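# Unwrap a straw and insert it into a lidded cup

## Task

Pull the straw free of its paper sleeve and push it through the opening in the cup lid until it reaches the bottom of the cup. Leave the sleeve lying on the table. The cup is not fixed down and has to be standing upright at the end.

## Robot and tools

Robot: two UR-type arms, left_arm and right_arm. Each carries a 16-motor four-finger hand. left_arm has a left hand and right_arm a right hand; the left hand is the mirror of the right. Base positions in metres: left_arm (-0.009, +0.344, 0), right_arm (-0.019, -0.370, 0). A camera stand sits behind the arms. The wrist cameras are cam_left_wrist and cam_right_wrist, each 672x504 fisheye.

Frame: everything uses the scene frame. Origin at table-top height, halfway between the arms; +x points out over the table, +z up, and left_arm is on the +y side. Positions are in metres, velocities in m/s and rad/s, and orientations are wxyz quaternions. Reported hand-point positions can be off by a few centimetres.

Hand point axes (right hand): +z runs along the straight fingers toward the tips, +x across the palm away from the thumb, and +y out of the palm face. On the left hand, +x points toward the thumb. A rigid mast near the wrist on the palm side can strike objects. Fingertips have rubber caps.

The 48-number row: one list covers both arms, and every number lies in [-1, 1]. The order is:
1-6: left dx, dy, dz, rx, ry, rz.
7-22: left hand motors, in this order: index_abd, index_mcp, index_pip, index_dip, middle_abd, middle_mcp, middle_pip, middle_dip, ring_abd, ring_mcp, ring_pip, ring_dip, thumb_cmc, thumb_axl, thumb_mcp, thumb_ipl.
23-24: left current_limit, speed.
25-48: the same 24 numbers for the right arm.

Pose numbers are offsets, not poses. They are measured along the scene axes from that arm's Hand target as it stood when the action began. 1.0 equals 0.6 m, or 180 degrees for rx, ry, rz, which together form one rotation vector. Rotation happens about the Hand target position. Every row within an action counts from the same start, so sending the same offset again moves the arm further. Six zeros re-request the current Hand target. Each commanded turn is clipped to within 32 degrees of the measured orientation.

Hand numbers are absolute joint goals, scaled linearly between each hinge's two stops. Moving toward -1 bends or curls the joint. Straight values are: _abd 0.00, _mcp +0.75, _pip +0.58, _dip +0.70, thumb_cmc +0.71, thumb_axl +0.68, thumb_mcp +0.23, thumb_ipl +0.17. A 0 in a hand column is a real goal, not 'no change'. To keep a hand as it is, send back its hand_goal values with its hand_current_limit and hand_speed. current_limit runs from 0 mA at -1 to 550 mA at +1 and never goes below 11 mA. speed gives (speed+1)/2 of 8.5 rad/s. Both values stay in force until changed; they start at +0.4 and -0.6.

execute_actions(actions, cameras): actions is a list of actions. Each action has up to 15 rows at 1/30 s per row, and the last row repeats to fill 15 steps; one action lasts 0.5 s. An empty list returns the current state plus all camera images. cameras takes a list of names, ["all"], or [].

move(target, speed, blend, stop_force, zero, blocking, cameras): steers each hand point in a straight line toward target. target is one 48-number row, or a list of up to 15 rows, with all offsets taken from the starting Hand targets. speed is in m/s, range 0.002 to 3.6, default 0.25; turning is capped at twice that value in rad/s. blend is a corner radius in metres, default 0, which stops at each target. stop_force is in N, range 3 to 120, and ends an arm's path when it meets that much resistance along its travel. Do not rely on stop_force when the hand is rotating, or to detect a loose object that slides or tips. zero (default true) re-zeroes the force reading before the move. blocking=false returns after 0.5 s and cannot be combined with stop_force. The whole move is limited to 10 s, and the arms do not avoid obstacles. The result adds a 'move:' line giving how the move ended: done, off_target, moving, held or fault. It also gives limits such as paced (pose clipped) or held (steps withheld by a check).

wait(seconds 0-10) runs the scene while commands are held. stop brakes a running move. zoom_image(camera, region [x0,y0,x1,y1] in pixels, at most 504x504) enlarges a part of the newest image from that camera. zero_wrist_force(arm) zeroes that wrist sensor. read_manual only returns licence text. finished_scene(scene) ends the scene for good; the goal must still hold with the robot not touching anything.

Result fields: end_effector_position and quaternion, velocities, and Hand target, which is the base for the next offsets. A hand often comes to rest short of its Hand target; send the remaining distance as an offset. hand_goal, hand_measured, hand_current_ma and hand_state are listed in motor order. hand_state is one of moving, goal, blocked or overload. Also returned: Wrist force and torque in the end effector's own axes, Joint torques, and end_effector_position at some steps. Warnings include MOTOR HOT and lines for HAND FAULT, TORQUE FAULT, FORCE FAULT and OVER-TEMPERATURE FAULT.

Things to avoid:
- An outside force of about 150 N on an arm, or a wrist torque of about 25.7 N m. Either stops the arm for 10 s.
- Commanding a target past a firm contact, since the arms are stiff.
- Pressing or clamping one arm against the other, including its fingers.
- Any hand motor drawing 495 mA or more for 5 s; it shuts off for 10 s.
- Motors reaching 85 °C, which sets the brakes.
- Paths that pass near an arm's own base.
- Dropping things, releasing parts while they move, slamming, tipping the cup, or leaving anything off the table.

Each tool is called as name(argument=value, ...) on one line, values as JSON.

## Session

Scene 1 done. Now scene 2: take a look.

execute_actions(actions=[])

Scene clock: 0.00 s.
left_arm: end_effector_position=(+0.3967, +0.4319, +0.2300) hand_goal=(+0.000, +0.754, +0.576, +0.696, +0.000, +0.754, +0.576, +0.696, +0.000, +0.754, +0.576, +0.696, +0.714, +0.678, +0.226, +0.168) hand_measured=(+0.000, +0.754, +0.576, +0.696, +0.000, +0.754, +0.576, +0.696, +0.000, +0.754, +0.576, +0.696, +0.714, +0.678, +0.226, +0.168) hand_current_ma=(+0, +0, +0, +0, +0, +0, +0, +0, +0, +0, +0, +0, +0, +0, +0, +0) hand_state=(goal, goal, goal, goal, goal, goal, goal, goal, goal, goal, goal, goal, goal, goal, goal, goal) hand_current_limit=0.40 hand_speed=-0.60 end_effector_quat_wxyz=(+0.000, -0.003, +1.000, +0.000) | right_arm: end_effector_position=(+0.3853, -0.4646, +0.2300) hand_goal=(+0.000, +0.754, +0.576, +0.696, +0.000, +0.754, +0.576, +0.696, +0.000, +0.754, +0.576, +0.696, +0.714, +0.678, +0.226, +0.168) hand_measured=(+0.000, +0.754, +0.576, +0.696, +0.000, +0.754, +0.576, +0.696, +0.000, +0.754, +0.576, +0.696, +0.714, +0.678, +0.226, +0.168) hand_current_ma=(+0, +0, +0, +0, +0, +0, +0, +0, +0, +0, +0, +0, +0, +0, +0, +0) hand_state=(goal, goal, goal, goal, goal, goal, goal, goal, goal, goal, goal, goal, goal, goal, goal, goal) hand_current_limit=0.40 hand_speed=-0.60 end_effector_quat_wxyz=(+0.000, +1.000, -0.012, +0.000)
Joint positions: left_arm=[3.458 -1.419 -2.042 -1.252 1.571 -1.255] | right_arm=[-0.316 -1.723 2.042 -1.89 -1.571 1.255]
Joint velocities: within noise
Joint torques (N m): no reading
Motor temperatures (°C): left_arm=[33 30 31 40 35 38] | right_arm=[28 32 31 41 34 33]
Wrist force (N): no reading
Wrist torque (N m): no reading
Wrist force, peak (N): no reading
Hand target: left_arm +0.3967, +0.4319, +0.2300; +0.000, -0.003, +1.000, +0.000 | right_arm +0.3853, -0.4646, +0.2300; +0.000, +1.000, -0.012, +0.000

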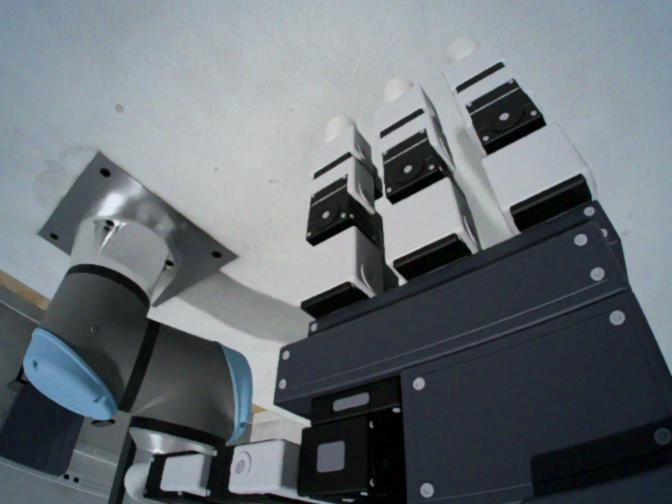

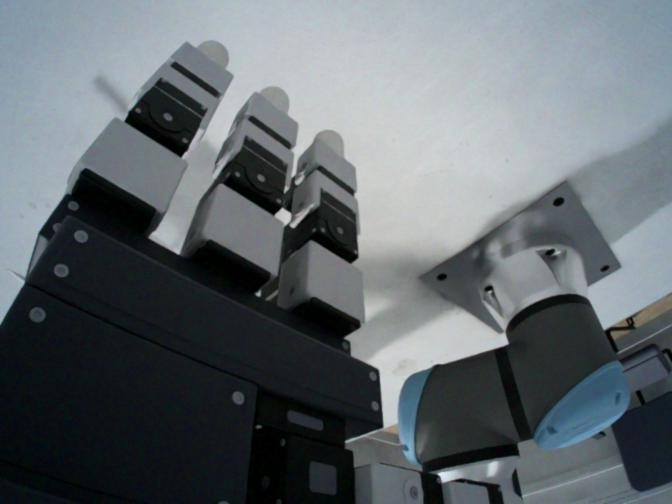

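move(target=[[0,0,0.1667,0,0,0, 0,0.754,0.576,0.696,0,0.754,0.576,0.696,0,0.754,0.576,0.696,0.714,0.678,0.226,0.168,0.4,-0.6, 0,0,0.1667,0,0,0, 0,0.754,0.576,0.696,0,0.754,0.576,0.696,0,0.754,0.576,0.696,0.714,0.678,0.226,0.168,0.4,-0.6],[0,0,0.1667,0,0,0.5, 0,0.754,0.576,0.696,0,0.754,0.576,0.696,0,0.754,0.576,0.696,0.714,0.678,0.226,0.168,0.4,-0.6, 0,0,0.1667,0,0,-0.5, 0,0.754,0.576,0.696,0,0.754,0.576,0.696,0,0.754,0.576,0.696,0.714,0.678,0.226,0.168,0.4,-0.6]], speed=0.4, blend=[0.03,0], cameras=["all"])

Scene clock: 16.77 s.
left_arm: end_effector_position=(+0.3967, +0.4319, +0.3300) hand_goal=(+0.000, +0.754, +0.576, +0.696, +0.000, +0.754, +0.576, +0.696, +0.000, +0.754, +0.576, +0.696, +0.714, +0.678, +0.226, +0.168) hand_measured=(+0.000, +0.754, +0.576, +0.696, +0.000, +0.754, +0.576, +0.696, +0.000, +0.754, +0.576, +0.696, +0.714, +0.678, +0.224, +0.168) hand_current_ma=(+0, +0, +0, +0, +0, +0, +0, +0, +0, +0, +0, +0, +0, +0, +0, +0) hand_state=(goal, goal, goal, goal, goal, goal, goal, goal, goal, goal, goal, goal, goal, goal, goal, goal) hand_current_limit=0.40 hand_speed=-0.60 end_effector_quat_wxyz=(+0.000, +0.709, -0.705, +0.000) | right_arm: end_effector_position=(+0.3853, -0.4646, +0.3300) hand_goal=(+0.000, +0.754, +0.576, +0.696, +0.000, +0.754, +0.576, +0.696, +0.000, +0.754, +0.576, +0.696, +0.714, +0.678, +0.226, +0.168) hand_measured=(+0.000, +0.754, +0.576, +0.696, +0.000, +0.754, +0.576, +0.696, +0.000, +0.754, +0.576, +0.696, +0.714, +0.678, +0.222, +0.168) hand_current_ma=(+0, -5, +4, +0, +0, -5, +4, +0, +0, -5, +4, +0, +1, -4, -20, -2) hand_state=(goal, goal, goal, goal, goal, goal, goal, goal, goal, goal, goal, goal, goal, goal, goal, goal) hand_current_limit=0.40 hand_speed=-0.60 end_effector_quat_wxyz=(+0.000, +0.699, -0.715, +0.000) end_effector_velocity=(+0.000, +0.000, +0.001) end_effector_angular_velocity=(-0.001, -0.001, -0.005)
Joint positions: left_arm=[3.626 -1.557 -1.656 -1.5 1.571 -2.657] | right_arm=[-0.484 -1.585 1.656 -1.642 -1.571 2.657]
Joint velocities: left_arm=[within noise] | right_arm=[0 0 -0.002 0 0 0.005]
Joint torques (N m): left_arm=[7.4 32.27 13.9 0.45 1.32 -2.34] | right_arm=[-10.07 -27.62 -15.19 0.48 -1.5 1.74]
Wrist force (N): left_arm=[0.1 0.3 -0.4] | right_arm=[0.0 0.7 -0.1]
Wrist torque (N m): left_arm=[0.08 -0.02 0.02] | right_arm=[0.10 -0.01 0.02]
Wrist force, peak (N): left_arm=[0.2 0.2 1.9] | right_arm=[-0.1 0.7 -1.6]
Hand target: left_arm +0.3967, +0.4319, +0.3300; +0.000, +0.709, -0.705, +0.000 | right_arm +0.3853, -0.4646, +0.3300; +0.000, +0.699, -0.715, +0.000
Off the commanded pose: left_arm 0.000 m, 0 deg | right_arm 0.000 m, 0 deg.
move: done
camera_calibration:
cam_left_wrist: T_world_to_cam=[[0.61138, 0.79095, -0.0247495, -0.602909], [0.546116, -0.399084, 0.736539, -0.334515], [0.572689, -0.463821, -0.675942, 0.326875], [0, 0, 0, 1]] pos_world=[0.364093, 0.494983, 0.45241]
cam_right_wrist: T_world_to_cam=[[-0.661184, 0.750221, -0.00223517, 0.640373], [0.514823, 0.455886, 0.726034, -0.270159], [0.545705, 0.478891, -0.687655, 0.366801], [0, 0, 0, 1]] pos_world=[0.362323, -0.532917, 0.449809]

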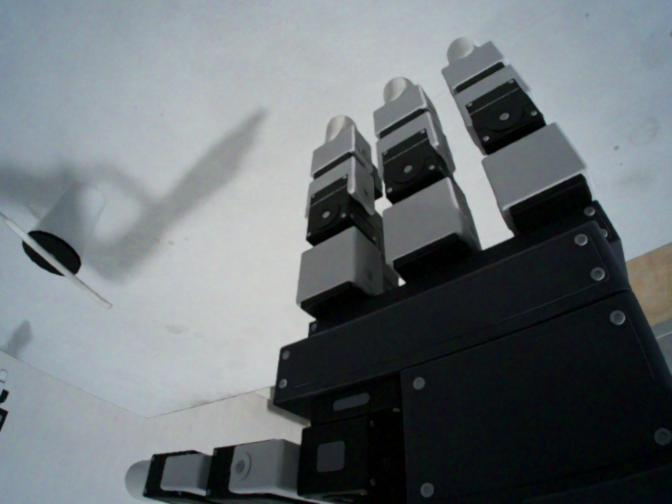

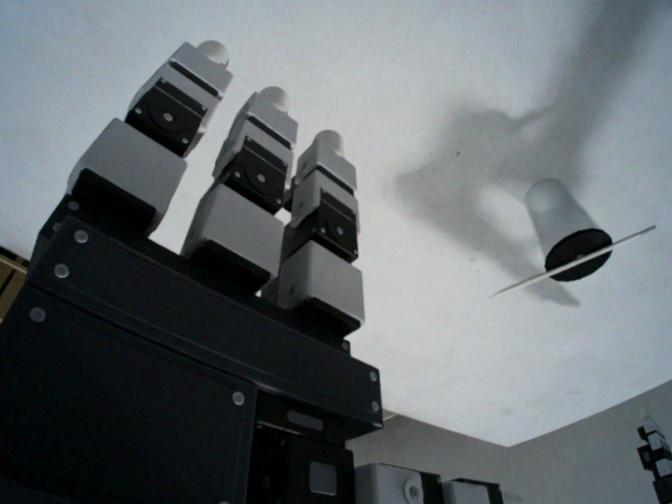

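zoom_image(camera="cam_right_wrist", region=[470, 150, 672, 310])

zoom_image(camera="cam_left_wrist", region=[0, 160, 160, 320])

Scaled by 2.495 from the camera's 672x504 image, which has a finer 960x720 frame.

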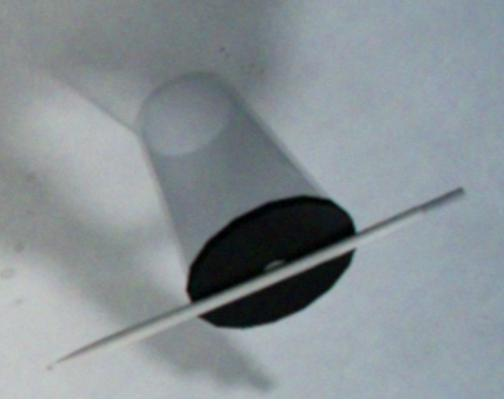

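Scaled by 3.150 from the camera's 672x504 image, which has a finer 960x720 frame.

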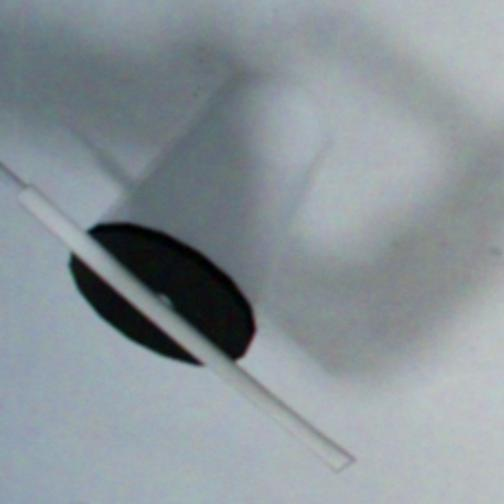

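zoom_image(camera="cam_left_wrist", region=[50, 240, 130, 320])

zoom_image(camera="cam_right_wrist", region=[592, 190, 672, 270])

zoom_image(camera="cam_right_wrist", region=[480, 240, 560, 320])

Scaled by 6.300 from the camera's 672x504 image, which has a finer 960x720 frame.

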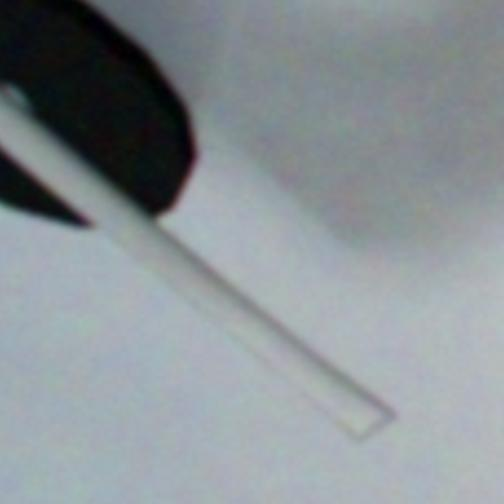

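Scaled by 6.300 from the camera's 672x504 image, which has a finer 960x720 frame.

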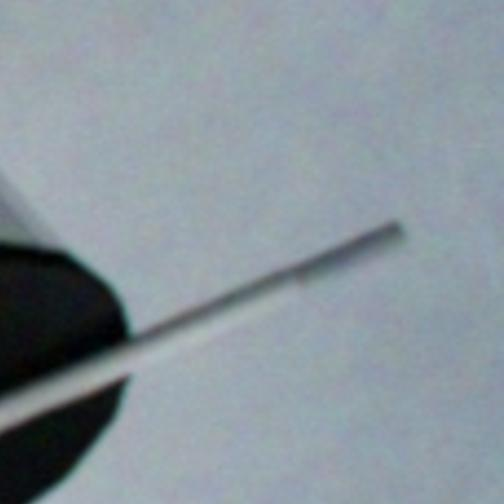

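Scaled by 6.300 from the camera's 672x504 image, which has a finer 960x720 frame.

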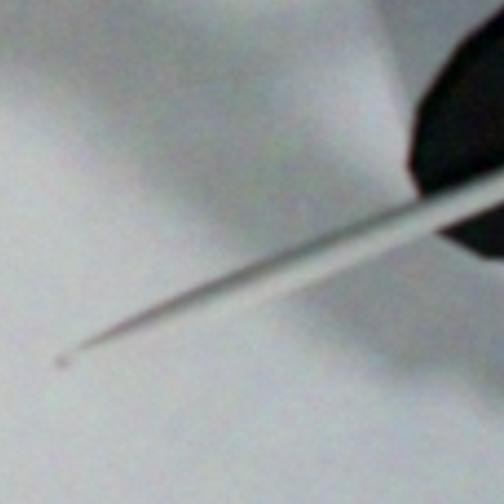

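move(target=[-0.0278,-0.3532,-0.05,0,0,-0.222, 0,0.754,0.576,0.696,0,0.754,0.576,0.696,0,0.754,0.576,0.696,0.714,0.678,0.226,0.168,0.4,-0.6, 0,0.3,-0.05,0,0,0.14, 0,0.754,0.576,0.696,0,0.754,0.576,0.696,0,0.754,0.576,0.696,0.714,0.678,0.226,0.168,0.4,-0.6], speed=0.3, cameras=["all"])

Scene clock: 87.00 s.
left_arm: end_effector_position=(+0.3800, +0.2201, +0.3000) hand_goal=(+0.000, +0.754, +0.576, +0.696, +0.000, +0.754, +0.576, +0.696, +0.000, +0.754, +0.576, +0.696, +0.714, +0.678, +0.226, +0.168) hand_measured=(+0.000, +0.754, +0.576, +0.696, +0.000, +0.754, +0.576, +0.696, +0.000, +0.754, +0.576, +0.696, +0.714, +0.678, +0.224, +0.168) hand_current_ma=(+0, +0, +0, +0, +0, +0, +0, +0, +0, +0, +0, +0, +0, +0, +0, +0) hand_state=(goal, goal, goal, goal, goal, goal, goal, goal, goal, goal, goal, goal, goal, goal, goal, goal) hand_current_limit=0.40 hand_speed=-0.60 end_effector_quat_wxyz=(+0.000, -0.426, +0.905, +0.000) | right_arm: end_effector_position=(+0.3853, -0.2847, +0.3000) hand_goal=(+0.000, +0.754, +0.576, +0.696, +0.000, +0.754, +0.576, +0.696, +0.000, +0.754, +0.576, +0.696, +0.714, +0.678, +0.226, +0.168) hand_measured=(+0.000, +0.754, +0.576, +0.696, +0.000, +0.754, +0.576, +0.696, +0.000, +0.754, +0.576, +0.696, +0.714, +0.678, +0.222, +0.168) hand_current_ma=(+0, -5, +4, +0, +0, -5, +4, +0, +0, -5, +4, +0, +1, -4, -20, -2) hand_state=(goal, goal, goal, goal, goal, goal, goal, goal, goal, goal, goal, goal, goal, goal, goal, goal) hand_current_limit=0.40 hand_speed=-0.60 end_effector_quat_wxyz=(+0.000, +0.838, -0.546, +0.000)
Joint positions: left_arm=[3.077 -1.547 -1.742 -1.423 1.571 -2.509] | right_arm=[-0.047 -1.582 1.73 -1.719 -1.571 2.655]
Joint torques (N m): left_arm=[-9.27 10.28 30.38 4.66 1.36 2.18] | right_arm=[9.46 -14.06 -31.15 -5.52 -1.47 1.54]
Wrist force (N): left_arm=[0.0 0.1 0.1] | right_arm=[0.0 0.3 0.1]
Wrist torque (N m): left_arm=[0.02 0.00 -0.09] | right_arm=[0.04 -0.01 0.02]
Wrist force, peak (N): left_arm=[1.2 -0.4 0.1] | right_arm=[1.0 0.6 -0.3]
Hand target: left_arm +0.3800, +0.2200, +0.3000; +0.000, -0.426, +0.905, +0.000 | right_arm +0.3853, -0.2846, +0.3000; +0.000, +0.838, -0.546, +0.000
Off the commanded pose: left_arm 0.000 m, 0 deg | right_arm 0.000 m, 0 deg.
move: done
camera_calibration:
cam_left_wrist: T_world_to_cam=[[0.976417, 0.214467, -0.0247918, -0.437718], [0.162901, -0.656511, 0.736516, -0.185482], [0.141682, -0.723185, -0.675966, 0.438856], [0, 0, 0, 1]] pos_world=[0.395432, 0.289479, 0.42241]
cam_right_wrist: T_world_to_cam=[[-0.917394, 0.397973, -0.00223677, 0.50378], [0.272188, 0.631519, 0.726015, -0.186849], [0.290347, 0.665433, -0.687676, 0.41157], [0, 0, 0, 1]] pos_world=[0.393525, -0.356364, 0.419809]

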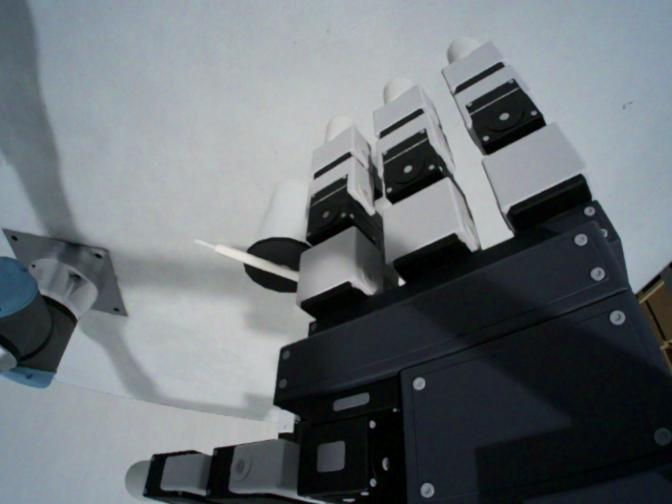

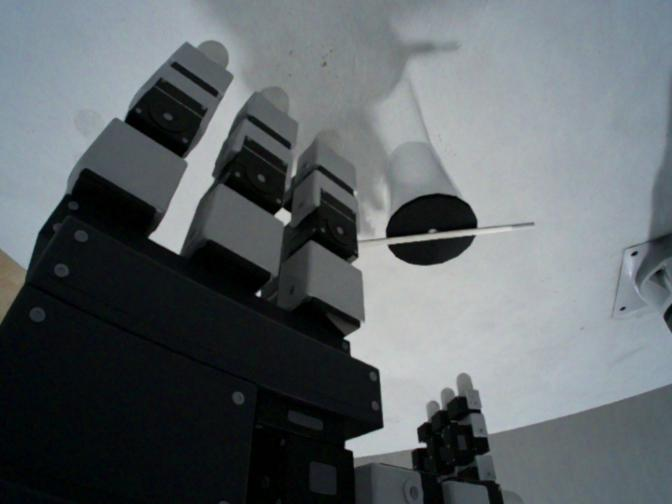

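zoom_image(camera="cam_left_wrist", region=[180, 210, 320, 310])

zoom_image(camera="cam_right_wrist", region=[350, 180, 550, 280])

Scaled by 3.600 from the camera's 672x504 image, which has a finer 960x720 frame.

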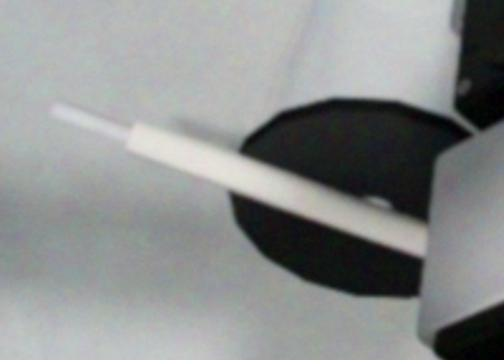

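Scaled by 2.520 from the camera's 672x504 image, which has a finer 960x720 frame.

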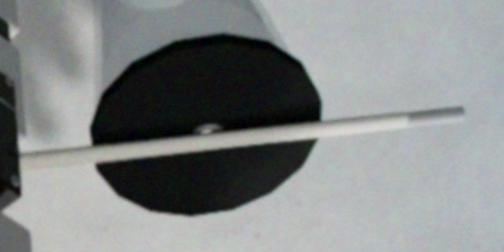

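move(target=[[0,0,0,0,0,0, 0,0.754,0.576,0.696,0,0.754,0.576,0.696,0,0.754,0.576,0.696,0.714,0.678,0.226,0.168,0.4,-0.6, 0,0,0,0,0,0, 0,-0.274,0.343,1.0, 0,0.754,0.576,0.696,0,0.754,0.576,0.696, -0.5,0.677,-0.225,0.524,0.4,-0.6],[0,0,0,0,0,0, 0,0.754,0.576,0.696,0,0.754,0.576,0.696,0,0.754,0.576,0.696,0.714,0.678,0.226,0.168,0.4,-0.6, 0,0,0,0.3976,-0.3274,0.2314, 0,-0.274,0.343,1.0, 0,0.754,0.576,0.696,0,0.754,0.576,0.696, -0.5,0.677,-0.225,0.524,0.4,-0.6]], speed=0.4, cameras=["all"])

Scene clock: 246.33 s.
left_arm: end_effector_position=(+0.3800, +0.2200, +0.3000) hand_goal=(+0.000, +0.754, +0.576, +0.696, +0.000, +0.754, +0.576, +0.696, +0.000, +0.754, +0.576, +0.696, +0.714, +0.678, +0.226, +0.168) hand_measured=(+0.000, +0.754, +0.576, +0.696, +0.000, +0.754, +0.576, +0.696, +0.000, +0.754, +0.576, +0.696, +0.714, +0.678, +0.224, +0.168) hand_current_ma=(+0, +0, +0, +0, +0, +0, +0, +0, +0, +0, +0, +0, +0, +0, +0, +0) hand_state=(goal, goal, goal, goal, goal, goal, goal, goal, goal, goal, goal, goal, goal, goal, goal, goal) hand_current_limit=0.40 hand_speed=-0.60 end_effector_quat_wxyz=(+0.000, -0.426, +0.905, +0.000) | right_arm: end_effector_position=(+0.3853, -0.2846, +0.3000) hand_goal=(+0.000, -0.274, +0.344, +1.000, +0.000, +0.754, +0.576, +0.696, +0.000, +0.754, +0.576, +0.696, -0.500, +0.678, -0.224, +0.524) hand_measured=(+0.000, -0.274, +0.346, +0.998, +0.000, +0.746, +0.576, +0.696, +0.000, +0.746, +0.576, +0.696, -0.500, +0.678, -0.224, +0.522) hand_current_ma=(+0, -4, +13, -13, +0, -43, +1, +0, +0, -38, +1, +0, +1, -4, +0, -12) hand_state=(goal, goal, goal, goal, goal, goal, goal, goal, goal, goal, goal, goal, goal, goal, goal, goal) hand_current_limit=0.40 hand_speed=-0.60 end_effector_quat_wxyz=(+0.703, -0.703, +0.079, -0.079)
Joint positions: left_arm=[3.077 -1.547 -1.742 -1.423 1.571 -2.509] | right_arm=[-0.679 -1.569 1.834 -0.266 -0.48 0]
Joint torques (N m): left_arm=[-8.25 11.86 30.92 4.66 1.36 1.55] | right_arm=[-10.49 -10.65 -27.49 3.93 -1.34 -1.7]
Wrist force (N): left_arm=[0.2 0.2 0.0] | right_arm=[-1.6 0.9 0.4]
Wrist torque (N m): left_arm=[0.03 -0.02 -0.07] | right_arm=[0.10 0.40 0.12]
Wrist force, peak (N): left_arm=[0.4 0.5 0.1] | right_arm=[-1.9 0.8 0.5]
Hand target: left_arm +0.3800, +0.2200, +0.3000; +0.000, -0.426, +0.905, +0.000 | right_arm +0.3853, -0.2846, +0.3000; +0.703, -0.703, +0.079, -0.079
Off the commanded pose: left_arm 0.000 m, 0 deg | right_arm 0.000 m, 0 deg.
move: done
camera_calibration:
cam_left_wrist: T_world_to_cam=[[0.976496, 0.214099, -0.0248396, -0.437581], [0.162695, -0.656599, 0.736484, -0.185493], [0.141371, -0.723215, -0.675999, 0.438858], [0, 0, 0, 1]] pos_world=[0.395433, 0.28928, 0.422411]
cam_right_wrist: T_world_to_cam=[[-0.716005, 0.164428, -0.678455, 0.562582], [-0.616721, -0.60436, 0.504384, -0.129606], [-0.327096, 0.779559, 0.534131, 0.315346], [0, 0, 0, 1]] pos_world=[0.42603, -0.416664, 0.278621]

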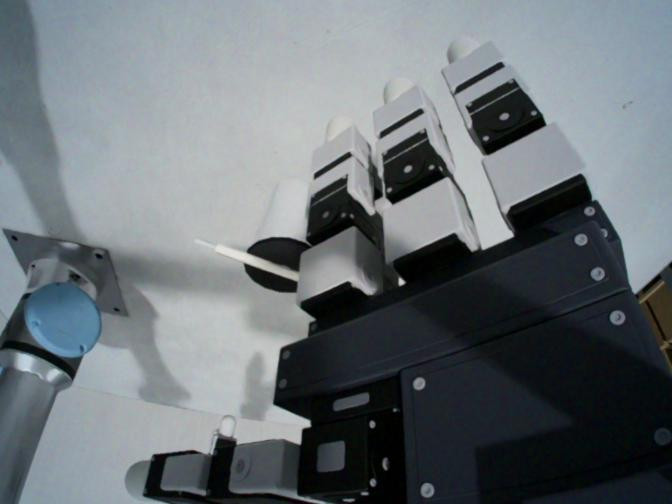

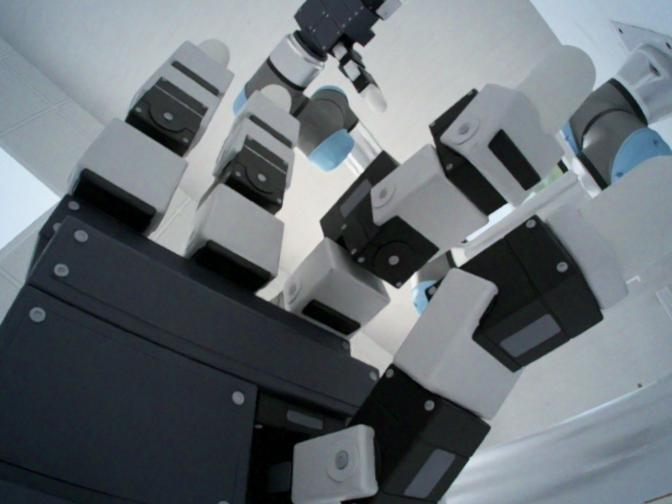

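move(target=[0,0.0667,0,0,0,0,0,0.754,0.576,0.696,0,0.754,0.576,0.696,0,0.754,0.576,0.696,0.714,0.678,0.226,0.168,0.4,-0.6,-0.0672,0.4452,-0.1167,0,0,0,0,-0.274,0.343,1.0,0,0.754,0.576,0.696,0,0.754,0.576,0.696,-0.5,0.677,-0.225,0.524,0.4,-0.6], speed=0.2, cameras=["all"])

Scene clock: 340.70 s.
left_arm: end_effector_position=(+0.3800, +0.2600, +0.3000) hand_goal=(+0.000, +0.754, +0.576, +0.696, +0.000, +0.754, +0.576, +0.696, +0.000, +0.754, +0.576, +0.696, +0.714, +0.678, +0.226, +0.168) hand_measured=(+0.000, +0.754, +0.576, +0.696, +0.000, +0.754, +0.576, +0.696, +0.000, +0.754, +0.576, +0.696, +0.714, +0.678, +0.224, +0.168) hand_current_ma=(+0, +0, +0, +0, +0, +0, +0, +0, +0, +0, +0, +0, +0, +0, +0, +0) hand_state=(goal, goal, goal, goal, goal, goal, goal, goal, goal, goal, goal, goal, goal, goal, goal, goal) hand_current_limit=0.40 hand_speed=-0.60 end_effector_quat_wxyz=(+0.000, -0.426, +0.905, +0.000) | right_arm: end_effector_position=(+0.3450, -0.0175, +0.2300) hand_goal=(+0.000, -0.274, +0.344, +1.000, +0.000, +0.754, +0.576, +0.696, +0.000, +0.754, +0.576, +0.696, -0.500, +0.678, -0.224, +0.524) hand_measured=(+0.000, -0.276, +0.346, +0.998, +0.000, +0.746, +0.576, +0.696, +0.000, +0.746, +0.576, +0.696, -0.500, +0.678, -0.224, +0.522) hand_current_ma=(+0, -7, +12, -13, +0, -44, +1, +0, +0, -39, +1, +0, +1, -4, +2, -11) hand_state=(goal, goal, goal, goal, goal, goal, goal, goal, goal, goal, goal, goal, goal, goal, goal, goal) hand_current_limit=0.40 hand_speed=-0.60 end_effector_quat_wxyz=(+0.703, -0.703, +0.079, -0.079)
Joint positions: left_arm=[3.162 -1.519 -1.769 -1.424 1.571 -2.424] | right_arm=[-0.005 -1.619 2.074 -0.453 0.194 -0.002]
Joint torques (N m): left_arm=[7.58 30.21 12.9 0.73 -1.29 1.99] | right_arm=[8.73 -17.2 -11.19 -3.52 1.41 1.44]
Wrist force (N): left_arm=[0.5 -0.1 -0.2] | right_arm=[-1.7 0.8 0.4]
Wrist torque (N m): left_arm=[0.01 -0.06 -0.04] | right_arm=[0.08 0.39 0.02]
Wrist force, peak (N): left_arm=[0.6 0.3 -0.2] | right_arm=[-2.1 1.4 1.1]
Hand target: left_arm +0.3800, +0.2600, +0.3000; +0.000, -0.426, +0.905, +0.000 | right_arm +0.3450, -0.0174, +0.2300; +0.703, -0.703, +0.079, -0.079
Off the commanded pose: left_arm 0.000 m, 0 deg | right_arm 0.000 m, 0 deg.
move: done
camera_calibration:
cam_left_wrist: T_world_to_cam=[[0.976496, 0.214099, -0.0248396, -0.446145], [0.162695, -0.656599, 0.736484, -0.159229], [0.141371, -0.723215, -0.675999, 0.467786], [0, 0, 0, 1]] pos_world=[0.395433, 0.32928, 0.422411]
cam_right_wrist: T_world_to_cam=[[-0.716045, 0.164482, -0.678399, 0.442257], [-0.616671, -0.60445, 0.504339, 0.0421874], [-0.327104, 0.779478, 0.534244, 0.131269], [0, 0, 0, 1]] pos_world=[0.38563, -0.149564, 0.208621]

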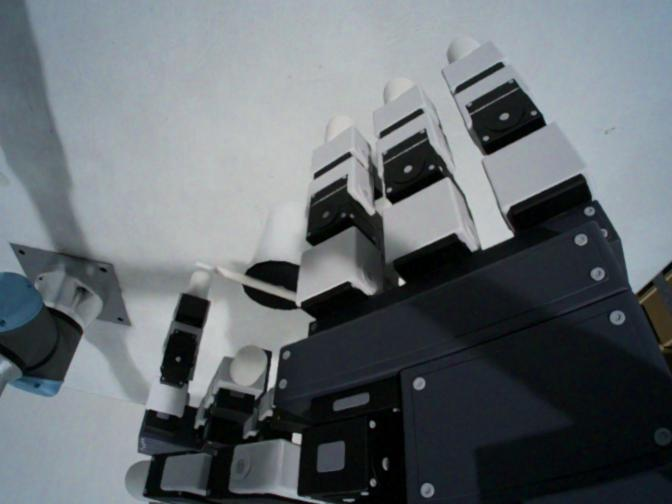

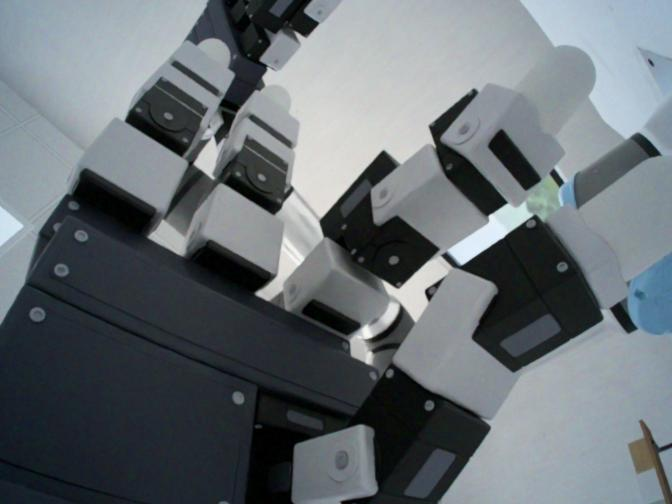

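zoom_image(camera="cam_left_wrist", region=[140, 220, 320, 400])

Scaled by 2.800 from the camera's 672x504 image, which has a finer 960x720 frame.

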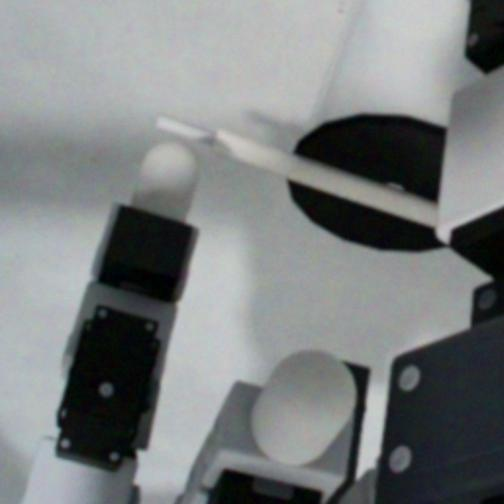

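move(target=[0,0,0,0,0,0,0,0.754,0.576,0.696,0,0.754,0.576,0.696,0,0.754,0.576,0.696,0.714,0.678,0.226,0.168,0.4,-0.6,-0.0017,0.0005,-0.1033,0,0,0,0,-0.274,0.343,1.0,0,0.754,0.576,0.696,0,0.754,0.576,0.696,-0.5,0.677,-0.225,0.524,0.4,-0.6], speed=0.05, stop_force=5, cameras=["all"])

zoom_image(camera="cam_left_wrist", region=[140, 190, 320, 370])

zoom_image(camera="cam_right_wrist", region=[440, 20, 672, 252])

Scene clock: 391.60 s.
left_arm: end_effector_position=(+0.3800, +0.2600, +0.3000) hand_goal=(+0.000, +0.754, +0.576, +0.696, +0.000, +0.754, +0.576, +0.696, +0.000, +0.754, +0.576, +0.696, +0.714, +0.678, +0.226, +0.168) hand_measured=(+0.000, +0.754, +0.576, +0.696, +0.000, +0.754, +0.576, +0.696, +0.000, +0.754, +0.576, +0.696, +0.714, +0.678, +0.224, +0.168) hand_current_ma=(+0, +0, +0, +0, +0, +0, +0, +0, +0, +0, +0, +0, +0, +0, +0, +0) hand_state=(goal, goal, goal, goal, goal, goal, goal, goal, goal, goal, goal, goal, goal, goal, goal, goal) hand_current_limit=0.40 hand_speed=-0.60 end_effector_quat_wxyz=(+0.000, -0.426, +0.905, +0.000) | right_arm: end_effector_position=(+0.3440, -0.0171, +0.1680) hand_goal=(+0.000, -0.274, +0.344, +1.000, +0.000, +0.754, +0.576, +0.696, +0.000, +0.754, +0.576, +0.696, -0.500, +0.678, -0.224, +0.524) hand_measured=(+0.000, -0.276, +0.346, +0.998, +0.000, +0.746, +0.576, +0.696, +0.000, +0.746, +0.576, +0.696, -0.500, +0.678, -0.224, +0.522) hand_current_ma=(+0, -7, +12, -13, +0, -45, +1, +0, +0, -39, +1, +0, +1, -4, +2, -11) hand_state=(goal, goal, goal, goal, goal, goal, goal, goal, goal, goal, goal, goal, goal, goal, goal, goal) hand_current_limit=0.40 hand_speed=-0.60 end_effector_quat_wxyz=(+0.703, -0.703, +0.079, -0.079)
Joint positions: left_arm=[3.162 -1.519 -1.769 -1.424 1.571 -2.424] | right_arm=[-0.005 -1.533 2.173 -0.64 0.195 -0.001]
Joint torques (N m): left_arm=[7.32 29.72 13.72 0.43 -1.07 2.15] | right_arm=[-10.36 -11.27 -8.76 -3.19 -1.07 1.51]
Wrist force (N): left_arm=[0.4 0.2 -0.3] | right_arm=[-1.5 1.0 0.6]
Wrist torque (N m): left_arm=[0.06 -0.06 -0.05] | right_arm=[0.09 0.37 0.04]
Wrist force, peak (N): left_arm=[0.6 0.1 -0.2] | right_arm=[-2.1 0.9 0.6]
Hand target: left_arm +0.3800, +0.2600, +0.3000; +0.000, -0.426, +0.905, +0.000 | right_arm +0.3440, -0.0171, +0.1680; +0.703, -0.703, +0.079, -0.079
Off the commanded pose: left_arm 0.000 m, 0 deg | right_arm 0.000 m, 0 deg.
move: done
camera_calibration:
cam_left_wrist: T_world_to_cam=[[0.976496, 0.214099, -0.0248396, -0.446145], [0.162695, -0.656599, 0.736484, -0.159229], [0.141371, -0.723215, -0.675999, 0.467786], [0, 0, 0, 1]] pos_world=[0.395433, 0.32928, 0.422411]
cam_right_wrist: T_world_to_cam=[[-0.715972, 0.164565, -0.678456, 0.399407], [-0.616704, -0.604563, 0.504163, 0.0731025], [-0.327202, 0.779372, 0.534338, 0.163761], [0, 0, 0, 1]] pos_world=[0.38463, -0.149165, 0.146621]

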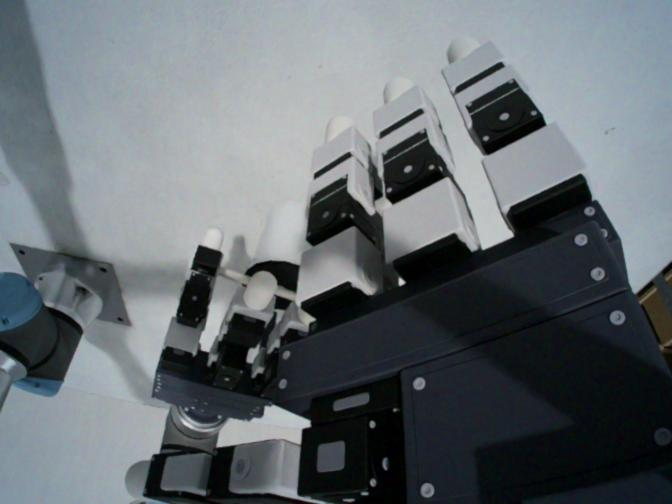

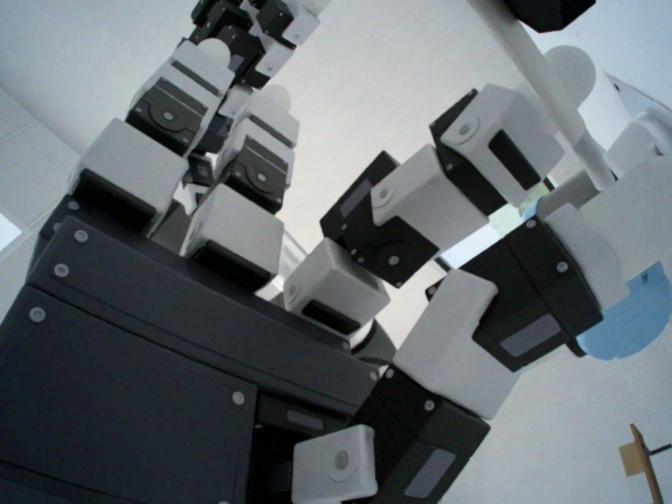

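Scaled by 2.800 from the camera's 672x504 image, which has a finer 960x720 frame.

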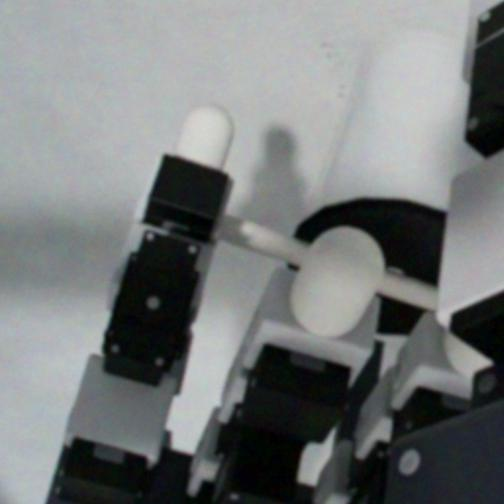

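Scaled by 2.172 from the camera's 672x504 image, which has a finer 960x720 frame.

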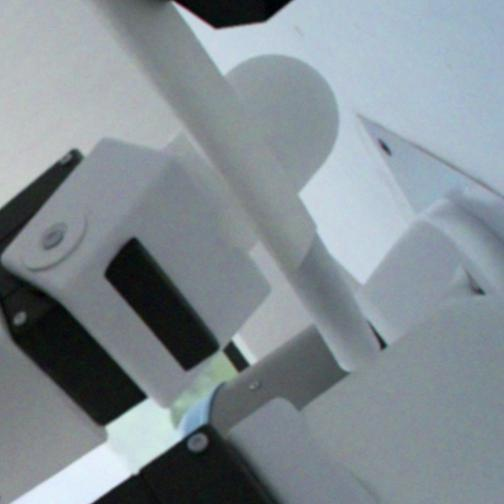

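move(target=[0,0,0,0,0,0,0,0.754,0.576,0.696,0,0.754,0.576,0.696,0,0.754,0.576,0.696,0.714,0.678,0.226,0.168,0.4,-0.6,-0.0042,0.0043,0,0,0,0,0,-0.274,0.343,1.0,0,0.754,0.576,0.696,0,0.754,0.576,0.696,-0.5,0.677,-0.225,0.524,0.4,-0.6], speed=0.03, cameras=[])

move(target=[0,0,0,0,0,0,0,0.754,0.576,0.696,0,0.754,0.576,0.696,0,0.754,0.576,0.696,0.714,0.678,0.226,0.168,0.4,-0.6,0,0,0,0,0,0,0,-0.39,0.343,1.0,0,0.754,0.576,0.696,0,0.754,0.576,0.696,-0.5,0.677,-0.32,0.524,0.4,-0.96], speed=0.03, cameras=["all"])

zoom_image(camera="cam_left_wrist", region=[140, 190, 320, 370])

zoom_image(camera="cam_right_wrist", region=[440, 20, 672, 252])

Scene clock: 464.03 s.
left_arm: end_effector_position=(+0.3800, +0.2600, +0.3000) hand_goal=(+0.000, +0.754, +0.576, +0.696, +0.000, +0.754, +0.576, +0.696, +0.000, +0.754, +0.576, +0.696, +0.714, +0.678, +0.226, +0.168) hand_measured=(+0.000, +0.754, +0.576, +0.696, +0.000, +0.754, +0.576, +0.696, +0.000, +0.754, +0.576, +0.696, +0.714, +0.678, +0.224, +0.168) hand_current_ma=(+0, +0, +0, +0, +0, +0, +0, +0, +0, +0, +0, +0, +0, +0, +0, +0) hand_state=(goal, goal, goal, goal, goal, goal, goal, goal, goal, goal, goal, goal, goal, goal, goal, goal) hand_current_limit=0.40 hand_speed=-0.60 end_effector_quat_wxyz=(+0.000, -0.426, +0.905, +0.000) | right_arm: end_effector_position=(+0.3416, -0.0147, +0.1680) hand_goal=(+0.000, -0.274, +0.344, +1.000, +0.000, +0.754, +0.576, +0.696, +0.000, +0.754, +0.576, +0.696, -0.500, +0.678, -0.224, +0.524) hand_measured=(+0.000, -0.276, +0.346, +0.998, +0.000, +0.746, +0.576, +0.696, +0.000, +0.746, +0.576, +0.696, -0.500, +0.678, -0.224, +0.522) hand_current_ma=(+0, -7, +12, -13, +0, -45, +1, +0, +0, -39, +1, +0, +1, -4, +2, -11) hand_state=(goal, goal, goal, goal, goal, goal, goal, goal, goal, goal, goal, goal, goal, goal, goal, goal) hand_current_limit=0.40 hand_speed=-0.60 end_effector_quat_wxyz=(+0.703, -0.703, +0.079, -0.079)
Joint positions: left_arm=[3.162 -1.519 -1.769 -1.424 1.571 -2.424] | right_arm=[0.003 -1.536 2.177 -0.64 0.202 -0.001]
Joint torques (N m): left_arm=[8.07 30.37 13.59 0.51 -1.05 2.14] | right_arm=[7.3 -24.19 -8.82 -3.45 1.36 1.13]
Wrist force (N): left_arm=[0.3 0.2 -0.2] | right_arm=[-1.9 0.8 0.4]
Wrist torque (N m): left_arm=[0.03 -0.04 -0.06] | right_arm=[0.09 0.42 0.01]
Wrist force, peak (N): left_arm=[0.4 0.4 -0.3] | right_arm=[-1.9 1.2 0.4]
Hand target: left_arm +0.3800, +0.2600, +0.3000; +0.000, -0.426, +0.905, +0.000 | right_arm +0.3415, -0.0146, +0.1680; +0.703, -0.703, +0.079, -0.079
Off the commanded pose: left_arm 0.000 m, 0 deg | right_arm 0.000 m, 0 deg.
move: done
No camera images: "cameras" was empty.

Scene clock: 465.13 s.
left_arm: end_effector_position=(+0.3800, +0.2600, +0.3000) hand_goal=(+0.000, +0.754, +0.576, +0.696, +0.000, +0.754, +0.576, +0.696, +0.000, +0.754, +0.576, +0.696, +0.714, +0.678, +0.226, +0.168) hand_measured=(+0.000, +0.754, +0.576, +0.696, +0.000, +0.754, +0.576, +0.696, +0.000, +0.754, +0.576, +0.696, +0.714, +0.678, +0.224, +0.168) hand_current_ma=(+0, +0, +0, +0, +0, +0, +0, +0, +0, +0, +0, +0, +0, +0, +0, +0) hand_state=(goal, goal, goal, goal, goal, goal, goal, goal, goal, goal, goal, goal, goal, goal, goal, goal) hand_current_limit=0.40 hand_speed=-0.60 end_effector_quat_wxyz=(+0.000, -0.426, +0.905, +0.000) | right_arm: end_effector_position=(+0.3415, -0.0146, +0.1680) hand_goal=(+0.000, -0.390, +0.344, +1.000, +0.000, +0.754, +0.576, +0.696, +0.000, +0.754, +0.576, +0.696, -0.500, +0.678, -0.320, +0.524) hand_measured=(+0.000, -0.390, +0.346, +0.998, +0.000, +0.746, +0.576, +0.696, +0.000, +0.746, +0.576, +0.696, -0.500, +0.678, -0.310, +0.522) hand_current_ma=(+0, +4, +12, -13, +0, -45, +1, +0, +0, -39, +1, +0, +1, -4, +59, -10) hand_state=(goal, goal, goal, goal, goal, goal, goal, goal, goal, goal, goal, goal, goal, goal, goal, goal) hand_current_limit=0.40 hand_speed=-0.96 end_effector_quat_wxyz=(+0.703, -0.703, +0.079, -0.079)
Joint positions: left_arm=[3.162 -1.519 -1.769 -1.424 1.571 -2.424] | right_arm=[0.003 -1.536 2.177 -0.64 0.203 -0.001]
Joint torques (N m): left_arm=[8.83 30.19 13.52 0.56 -1.03 2.08] | right_arm=[8.74 -24.26 -8.48 -3.4 1.3 1.61]
Wrist force (N): left_arm=[0.3 0.0 -0.2] | right_arm=[-1.6 0.8 0.7]
Wrist torque (N m): left_arm=[0.02 -0.04 -0.06] | right_arm=[0.06 0.38 0.03]
Wrist force, peak (N): left_arm=[0.6 0.1 -0.2] | right_arm=[-1.7 1.3 0.6]
Hand target: left_arm +0.3800, +0.2600, +0.3000; +0.000, -0.426, +0.905, +0.000 | right_arm +0.3415, -0.0146, +0.1680; +0.703, -0.703, +0.079, -0.079
Off the commanded pose: left_arm 0.000 m, 0 deg | right_arm 0.000 m, 0 deg.
move: done
camera_calibration:
cam_left_wrist: T_world_to_cam=[[0.976496, 0.214099, -0.0248396, -0.446145], [0.162695, -0.656599, 0.736484, -0.159229], [0.141371, -0.723215, -0.675999, 0.467786], [0, 0, 0, 1]] pos_world=[0.395433, 0.32928, 0.422411]
cam_right_wrist: T_world_to_cam=[[-0.715972, 0.164565, -0.678456, 0.397206], [-0.616704, -0.604563, 0.504163, 0.0730722], [-0.327202, 0.779372, 0.534338, 0.160995], [0, 0, 0, 1]] pos_world=[0.38213, -0.146665, 0.146621]

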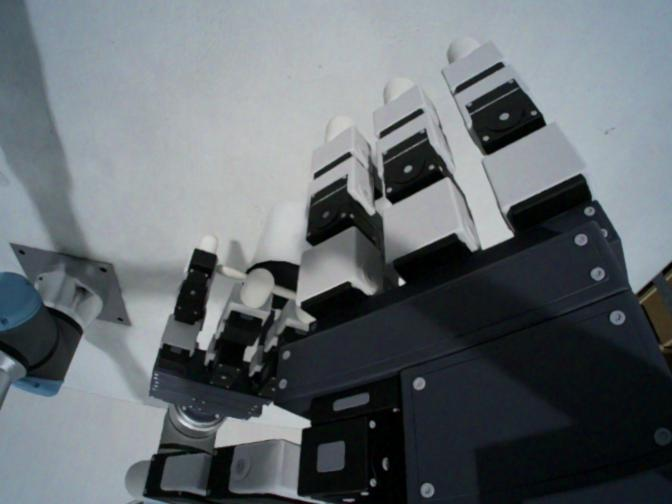

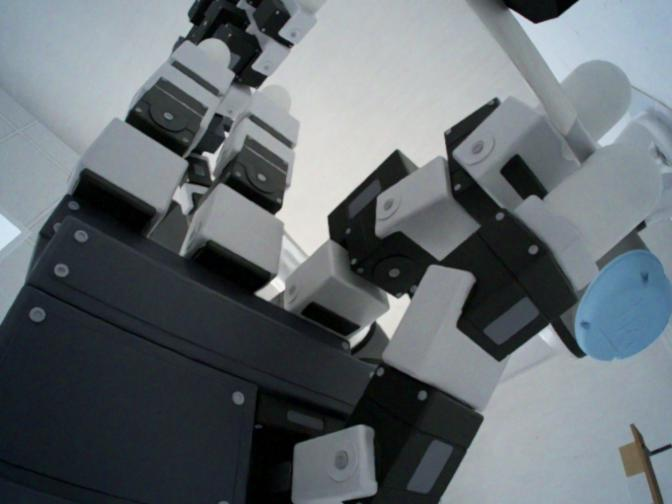

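Scaled by 2.800 from the camera's 672x504 image, which has a finer 960x720 frame.

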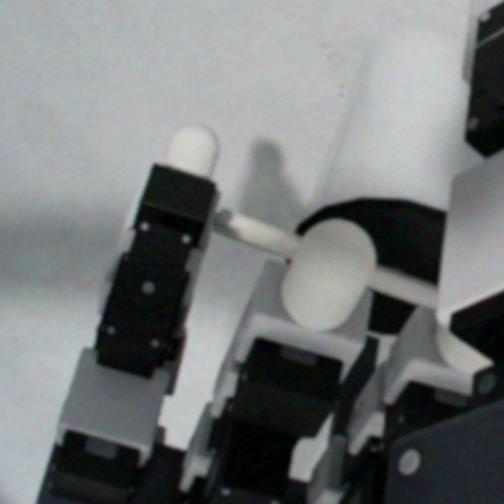

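Scaled by 2.172 from the camera's 672x504 image, which has a finer 960x720 frame.

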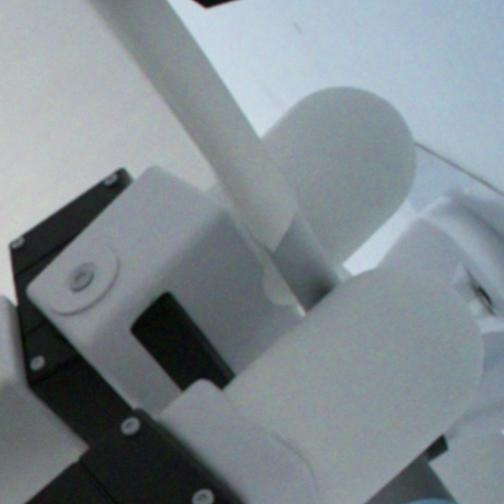

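move(target=[0,0,0,0,0,0,0,0.754,0.576,0.696,0,0.754,0.576,0.696,0,0.754,0.576,0.696,0.714,0.678,0.226,0.168,0.4,-0.6,0,0,0,0,0,0,0,-0.45,0.343,1.0,0,0.754,0.576,0.696,0,0.754,0.576,0.696,-0.5,0.677,-0.38,0.524,0.4,-0.96], speed=0.03, cameras=[])

move(target=[0,0,0,0,0,0,0,0.754,0.576,0.696,0,0.754,0.576,0.696,0,0.754,0.576,0.696,0.714,0.678,0.226,0.168,0.4,-0.6,0,0,0,0,0,0,0,-0.53,0.32,1.0,0,0.754,0.576,0.696,0,0.754,0.576,0.696,-0.5,0.677,-0.47,0.51,0.6,-0.96], speed=0.03, cameras=["all"])

zoom_image(camera="cam_right_wrist", region=[440, 20, 672, 252])

zoom_image(camera="cam_left_wrist", region=[140, 190, 320, 370])

Scene clock: 476.97 s.
left_arm: end_effector_position=(+0.3800, +0.2600, +0.3000) hand_goal=(+0.000, +0.754, +0.576, +0.696, +0.000, +0.754, +0.576, +0.696, +0.000, +0.754, +0.576, +0.696, +0.714, +0.678, +0.226, +0.168) hand_measured=(+0.000, +0.754, +0.576, +0.696, +0.000, +0.754, +0.576, +0.696, +0.000, +0.754, +0.576, +0.696, +0.714, +0.678, +0.224, +0.168) hand_current_ma=(+0, +0, +0, +0, +0, +0, +0, +0, +0, +0, +0, +0, +0, +0, +0, +0) hand_state=(goal, goal, goal, goal, goal, goal, goal, goal, goal, goal, goal, goal, goal, goal, goal, goal) hand_current_limit=0.40 hand_speed=-0.60 end_effector_quat_wxyz=(+0.000, -0.426, +0.905, +0.000) | right_arm: end_effector_position=(+0.3415, -0.0146, +0.1680) hand_goal=(+0.000, -0.450, +0.344, +1.000, +0.000, +0.754, +0.576, +0.696, +0.000, +0.754, +0.576, +0.696, -0.500, +0.678, -0.380, +0.524) hand_measured=(+0.000, -0.410, +0.354, +1.000, +0.000, +0.746, +0.576, +0.696, +0.000, +0.746, +0.576, +0.696, -0.500, +0.678, -0.334, +0.530) hand_current_ma=(+0, +214, +55, -1, +0, -45, +1, +0, +0, -39, +1, +0, +1, -4, +306, +47) hand_state=(goal, blocked, goal, goal, goal, goal, goal, goal, goal, goal, goal, goal, goal, goal, blocked, goal) hand_current_limit=0.40 hand_speed=-0.96 end_effector_quat_wxyz=(+0.703, -0.703, +0.079, -0.079)
Joint positions: left_arm=[3.162 -1.519 -1.769 -1.424 1.571 -2.424] | right_arm=[0.003 -1.536 2.177 -0.64 0.203 -0.001]
Joint torques (N m): left_arm=[8.23 30.5 12.42 0.64 -0.94 2.03] | right_arm=[8.6 -23.31 -8.96 -3.39 1.4 1.55]
Wrist force (N): left_arm=[0.2 0.1 -0.3] | right_arm=[-1.5 0.8 0.2]
Wrist torque (N m): left_arm=[0.03 -0.04 -0.06] | right_arm=[0.10 0.38 0.04]
Wrist force, peak (N): left_arm=[0.6 0.3 -0.1] | right_arm=[-2.0 1.1 0.5]
Hand target: left_arm +0.3800, +0.2600, +0.3000; +0.000, -0.426, +0.905, +0.000 | right_arm +0.3415, -0.0146, +0.1680; +0.703, -0.703, +0.079, -0.079
Off the commanded pose: left_arm 0.000 m, 0 deg | right_arm 0.000 m, 0 deg.
move: done
No camera images: "cameras" was empty.

Scene clock: 477.47 s.
left_arm: end_effector_position=(+0.3800, +0.2600, +0.3000) hand_goal=(+0.000, +0.754, +0.576, +0.696, +0.000, +0.754, +0.576, +0.696, +0.000, +0.754, +0.576, +0.696, +0.714, +0.678, +0.226, +0.168) hand_measured=(+0.000, +0.754, +0.576, +0.696, +0.000, +0.754, +0.576, +0.696, +0.000, +0.754, +0.576, +0.696, +0.714, +0.678, +0.224, +0.168) hand_current_ma=(+0, +0, +0, +0, +0, +0, +0, +0, +0, +0, +0, +0, +0, +0, +0, +0) hand_state=(goal, goal, goal, goal, goal, goal, goal, goal, goal, goal, goal, goal, goal, goal, goal, goal) hand_current_limit=0.40 hand_speed=-0.60 end_effector_quat_wxyz=(+0.000, -0.426, +0.905, +0.000) | right_arm: end_effector_position=(+0.3415, -0.0146, +0.1680) hand_goal=(+0.000, -0.530, +0.320, +1.000, +0.000, +0.754, +0.576, +0.696, +0.000, +0.754, +0.576, +0.696, -0.500, +0.678, -0.470, +0.510) hand_measured=(+0.000, -0.410, +0.354, +1.000, +0.000, +0.746, +0.576, +0.696, +0.000, +0.746, +0.576, +0.696, -0.500, +0.678, -0.336, +0.530) hand_current_ma=(+0, +440, +174, -1, +0, -45, +1, +0, +0, -39, +1, +0, +1, -4, +440, +141) hand_state=(goal, blocked, blocked, goal, goal, goal, goal, goal, goal, goal, goal, goal, goal, goal, blocked, blocked) hand_current_limit=0.60 hand_speed=-0.96 end_effector_quat_wxyz=(+0.703, -0.703, +0.079, -0.079)
Joint positions: left_arm=[3.162 -1.519 -1.769 -1.424 1.571 -2.424] | right_arm=[0.003 -1.536 2.177 -0.64 0.203 -0.001]
Joint torques (N m): left_arm=[8.62 30.53 12.81 0.65 -1.13 2] | right_arm=[7.44 -24.83 -8.92 -3.34 1.51 1.51]
Wrist force (N): left_arm=[0.3 -0.1 -0.2] | right_arm=[-1.7 0.7 0.3]
Wrist torque (N m): left_arm=[0.00 -0.05 -0.05] | right_arm=[0.07 0.40 0.02]
Wrist force, peak (N): left_arm=[0.5 0.4 0.0] | right_arm=[-1.9 1.0 0.6]
Hand target: left_arm +0.3800, +0.2600, +0.3000; +0.000, -0.426, +0.905, +0.000 | right_arm +0.3415, -0.0146, +0.1680; +0.703, -0.703, +0.079, -0.079
Off the commanded pose: left_arm 0.000 m, 0 deg | right_arm 0.000 m, 0 deg.
move: done
camera_calibration:
cam_left_wrist: T_world_to_cam=[[0.976496, 0.214099, -0.0248396, -0.446145], [0.162695, -0.656599, 0.736484, -0.159229], [0.141371, -0.723215, -0.675999, 0.467786], [0, 0, 0, 1]] pos_world=[0.395433, 0.32928, 0.422411]
cam_right_wrist: T_world_to_cam=[[-0.715972, 0.164565, -0.678456, 0.397206], [-0.616704, -0.604563, 0.504163, 0.0730722], [-0.327202, 0.779372, 0.534338, 0.160995], [0, 0, 0, 1]] pos_world=[0.38213, -0.146665, 0.146621]

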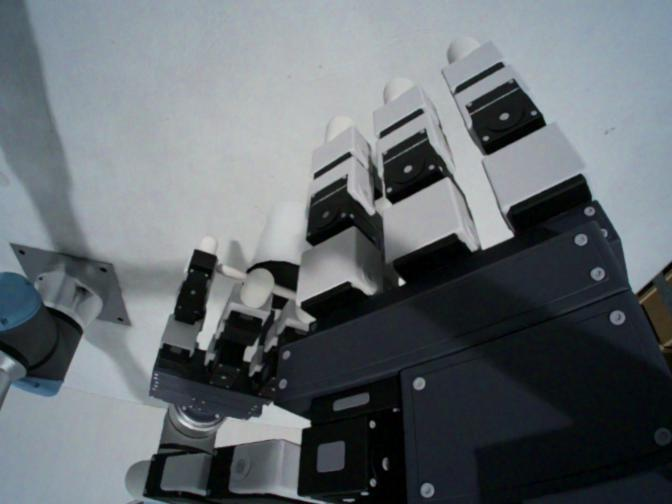

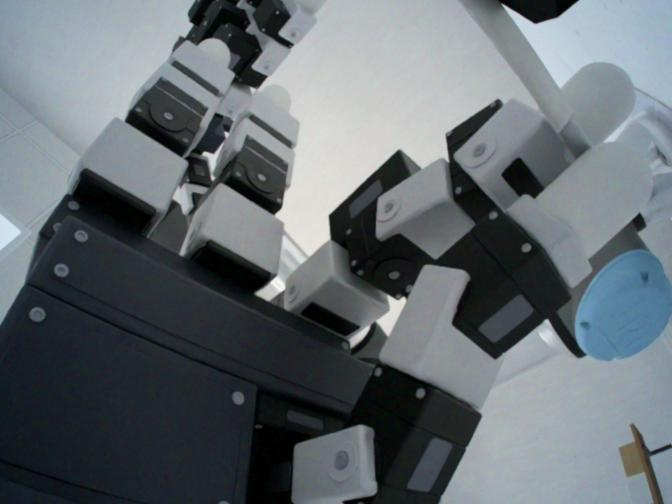

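Scaled by 2.172 from the camera's 672x504 image, which has a finer 960x720 frame.

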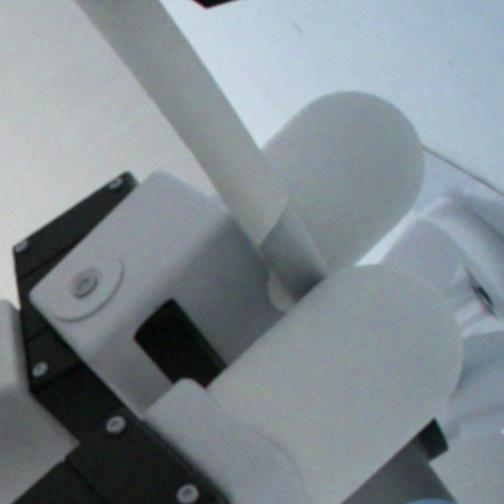

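Scaled by 2.800 from the camera's 672x504 image, which has a finer 960x720 frame.

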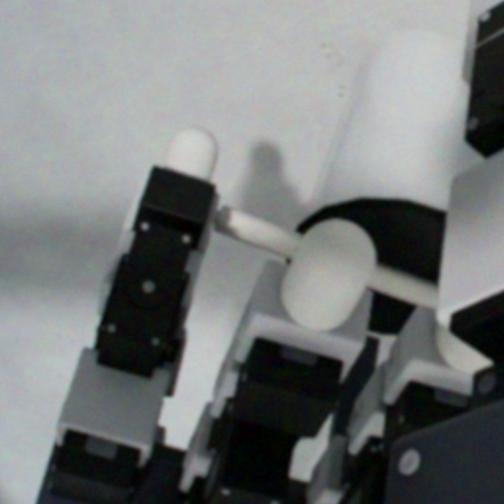

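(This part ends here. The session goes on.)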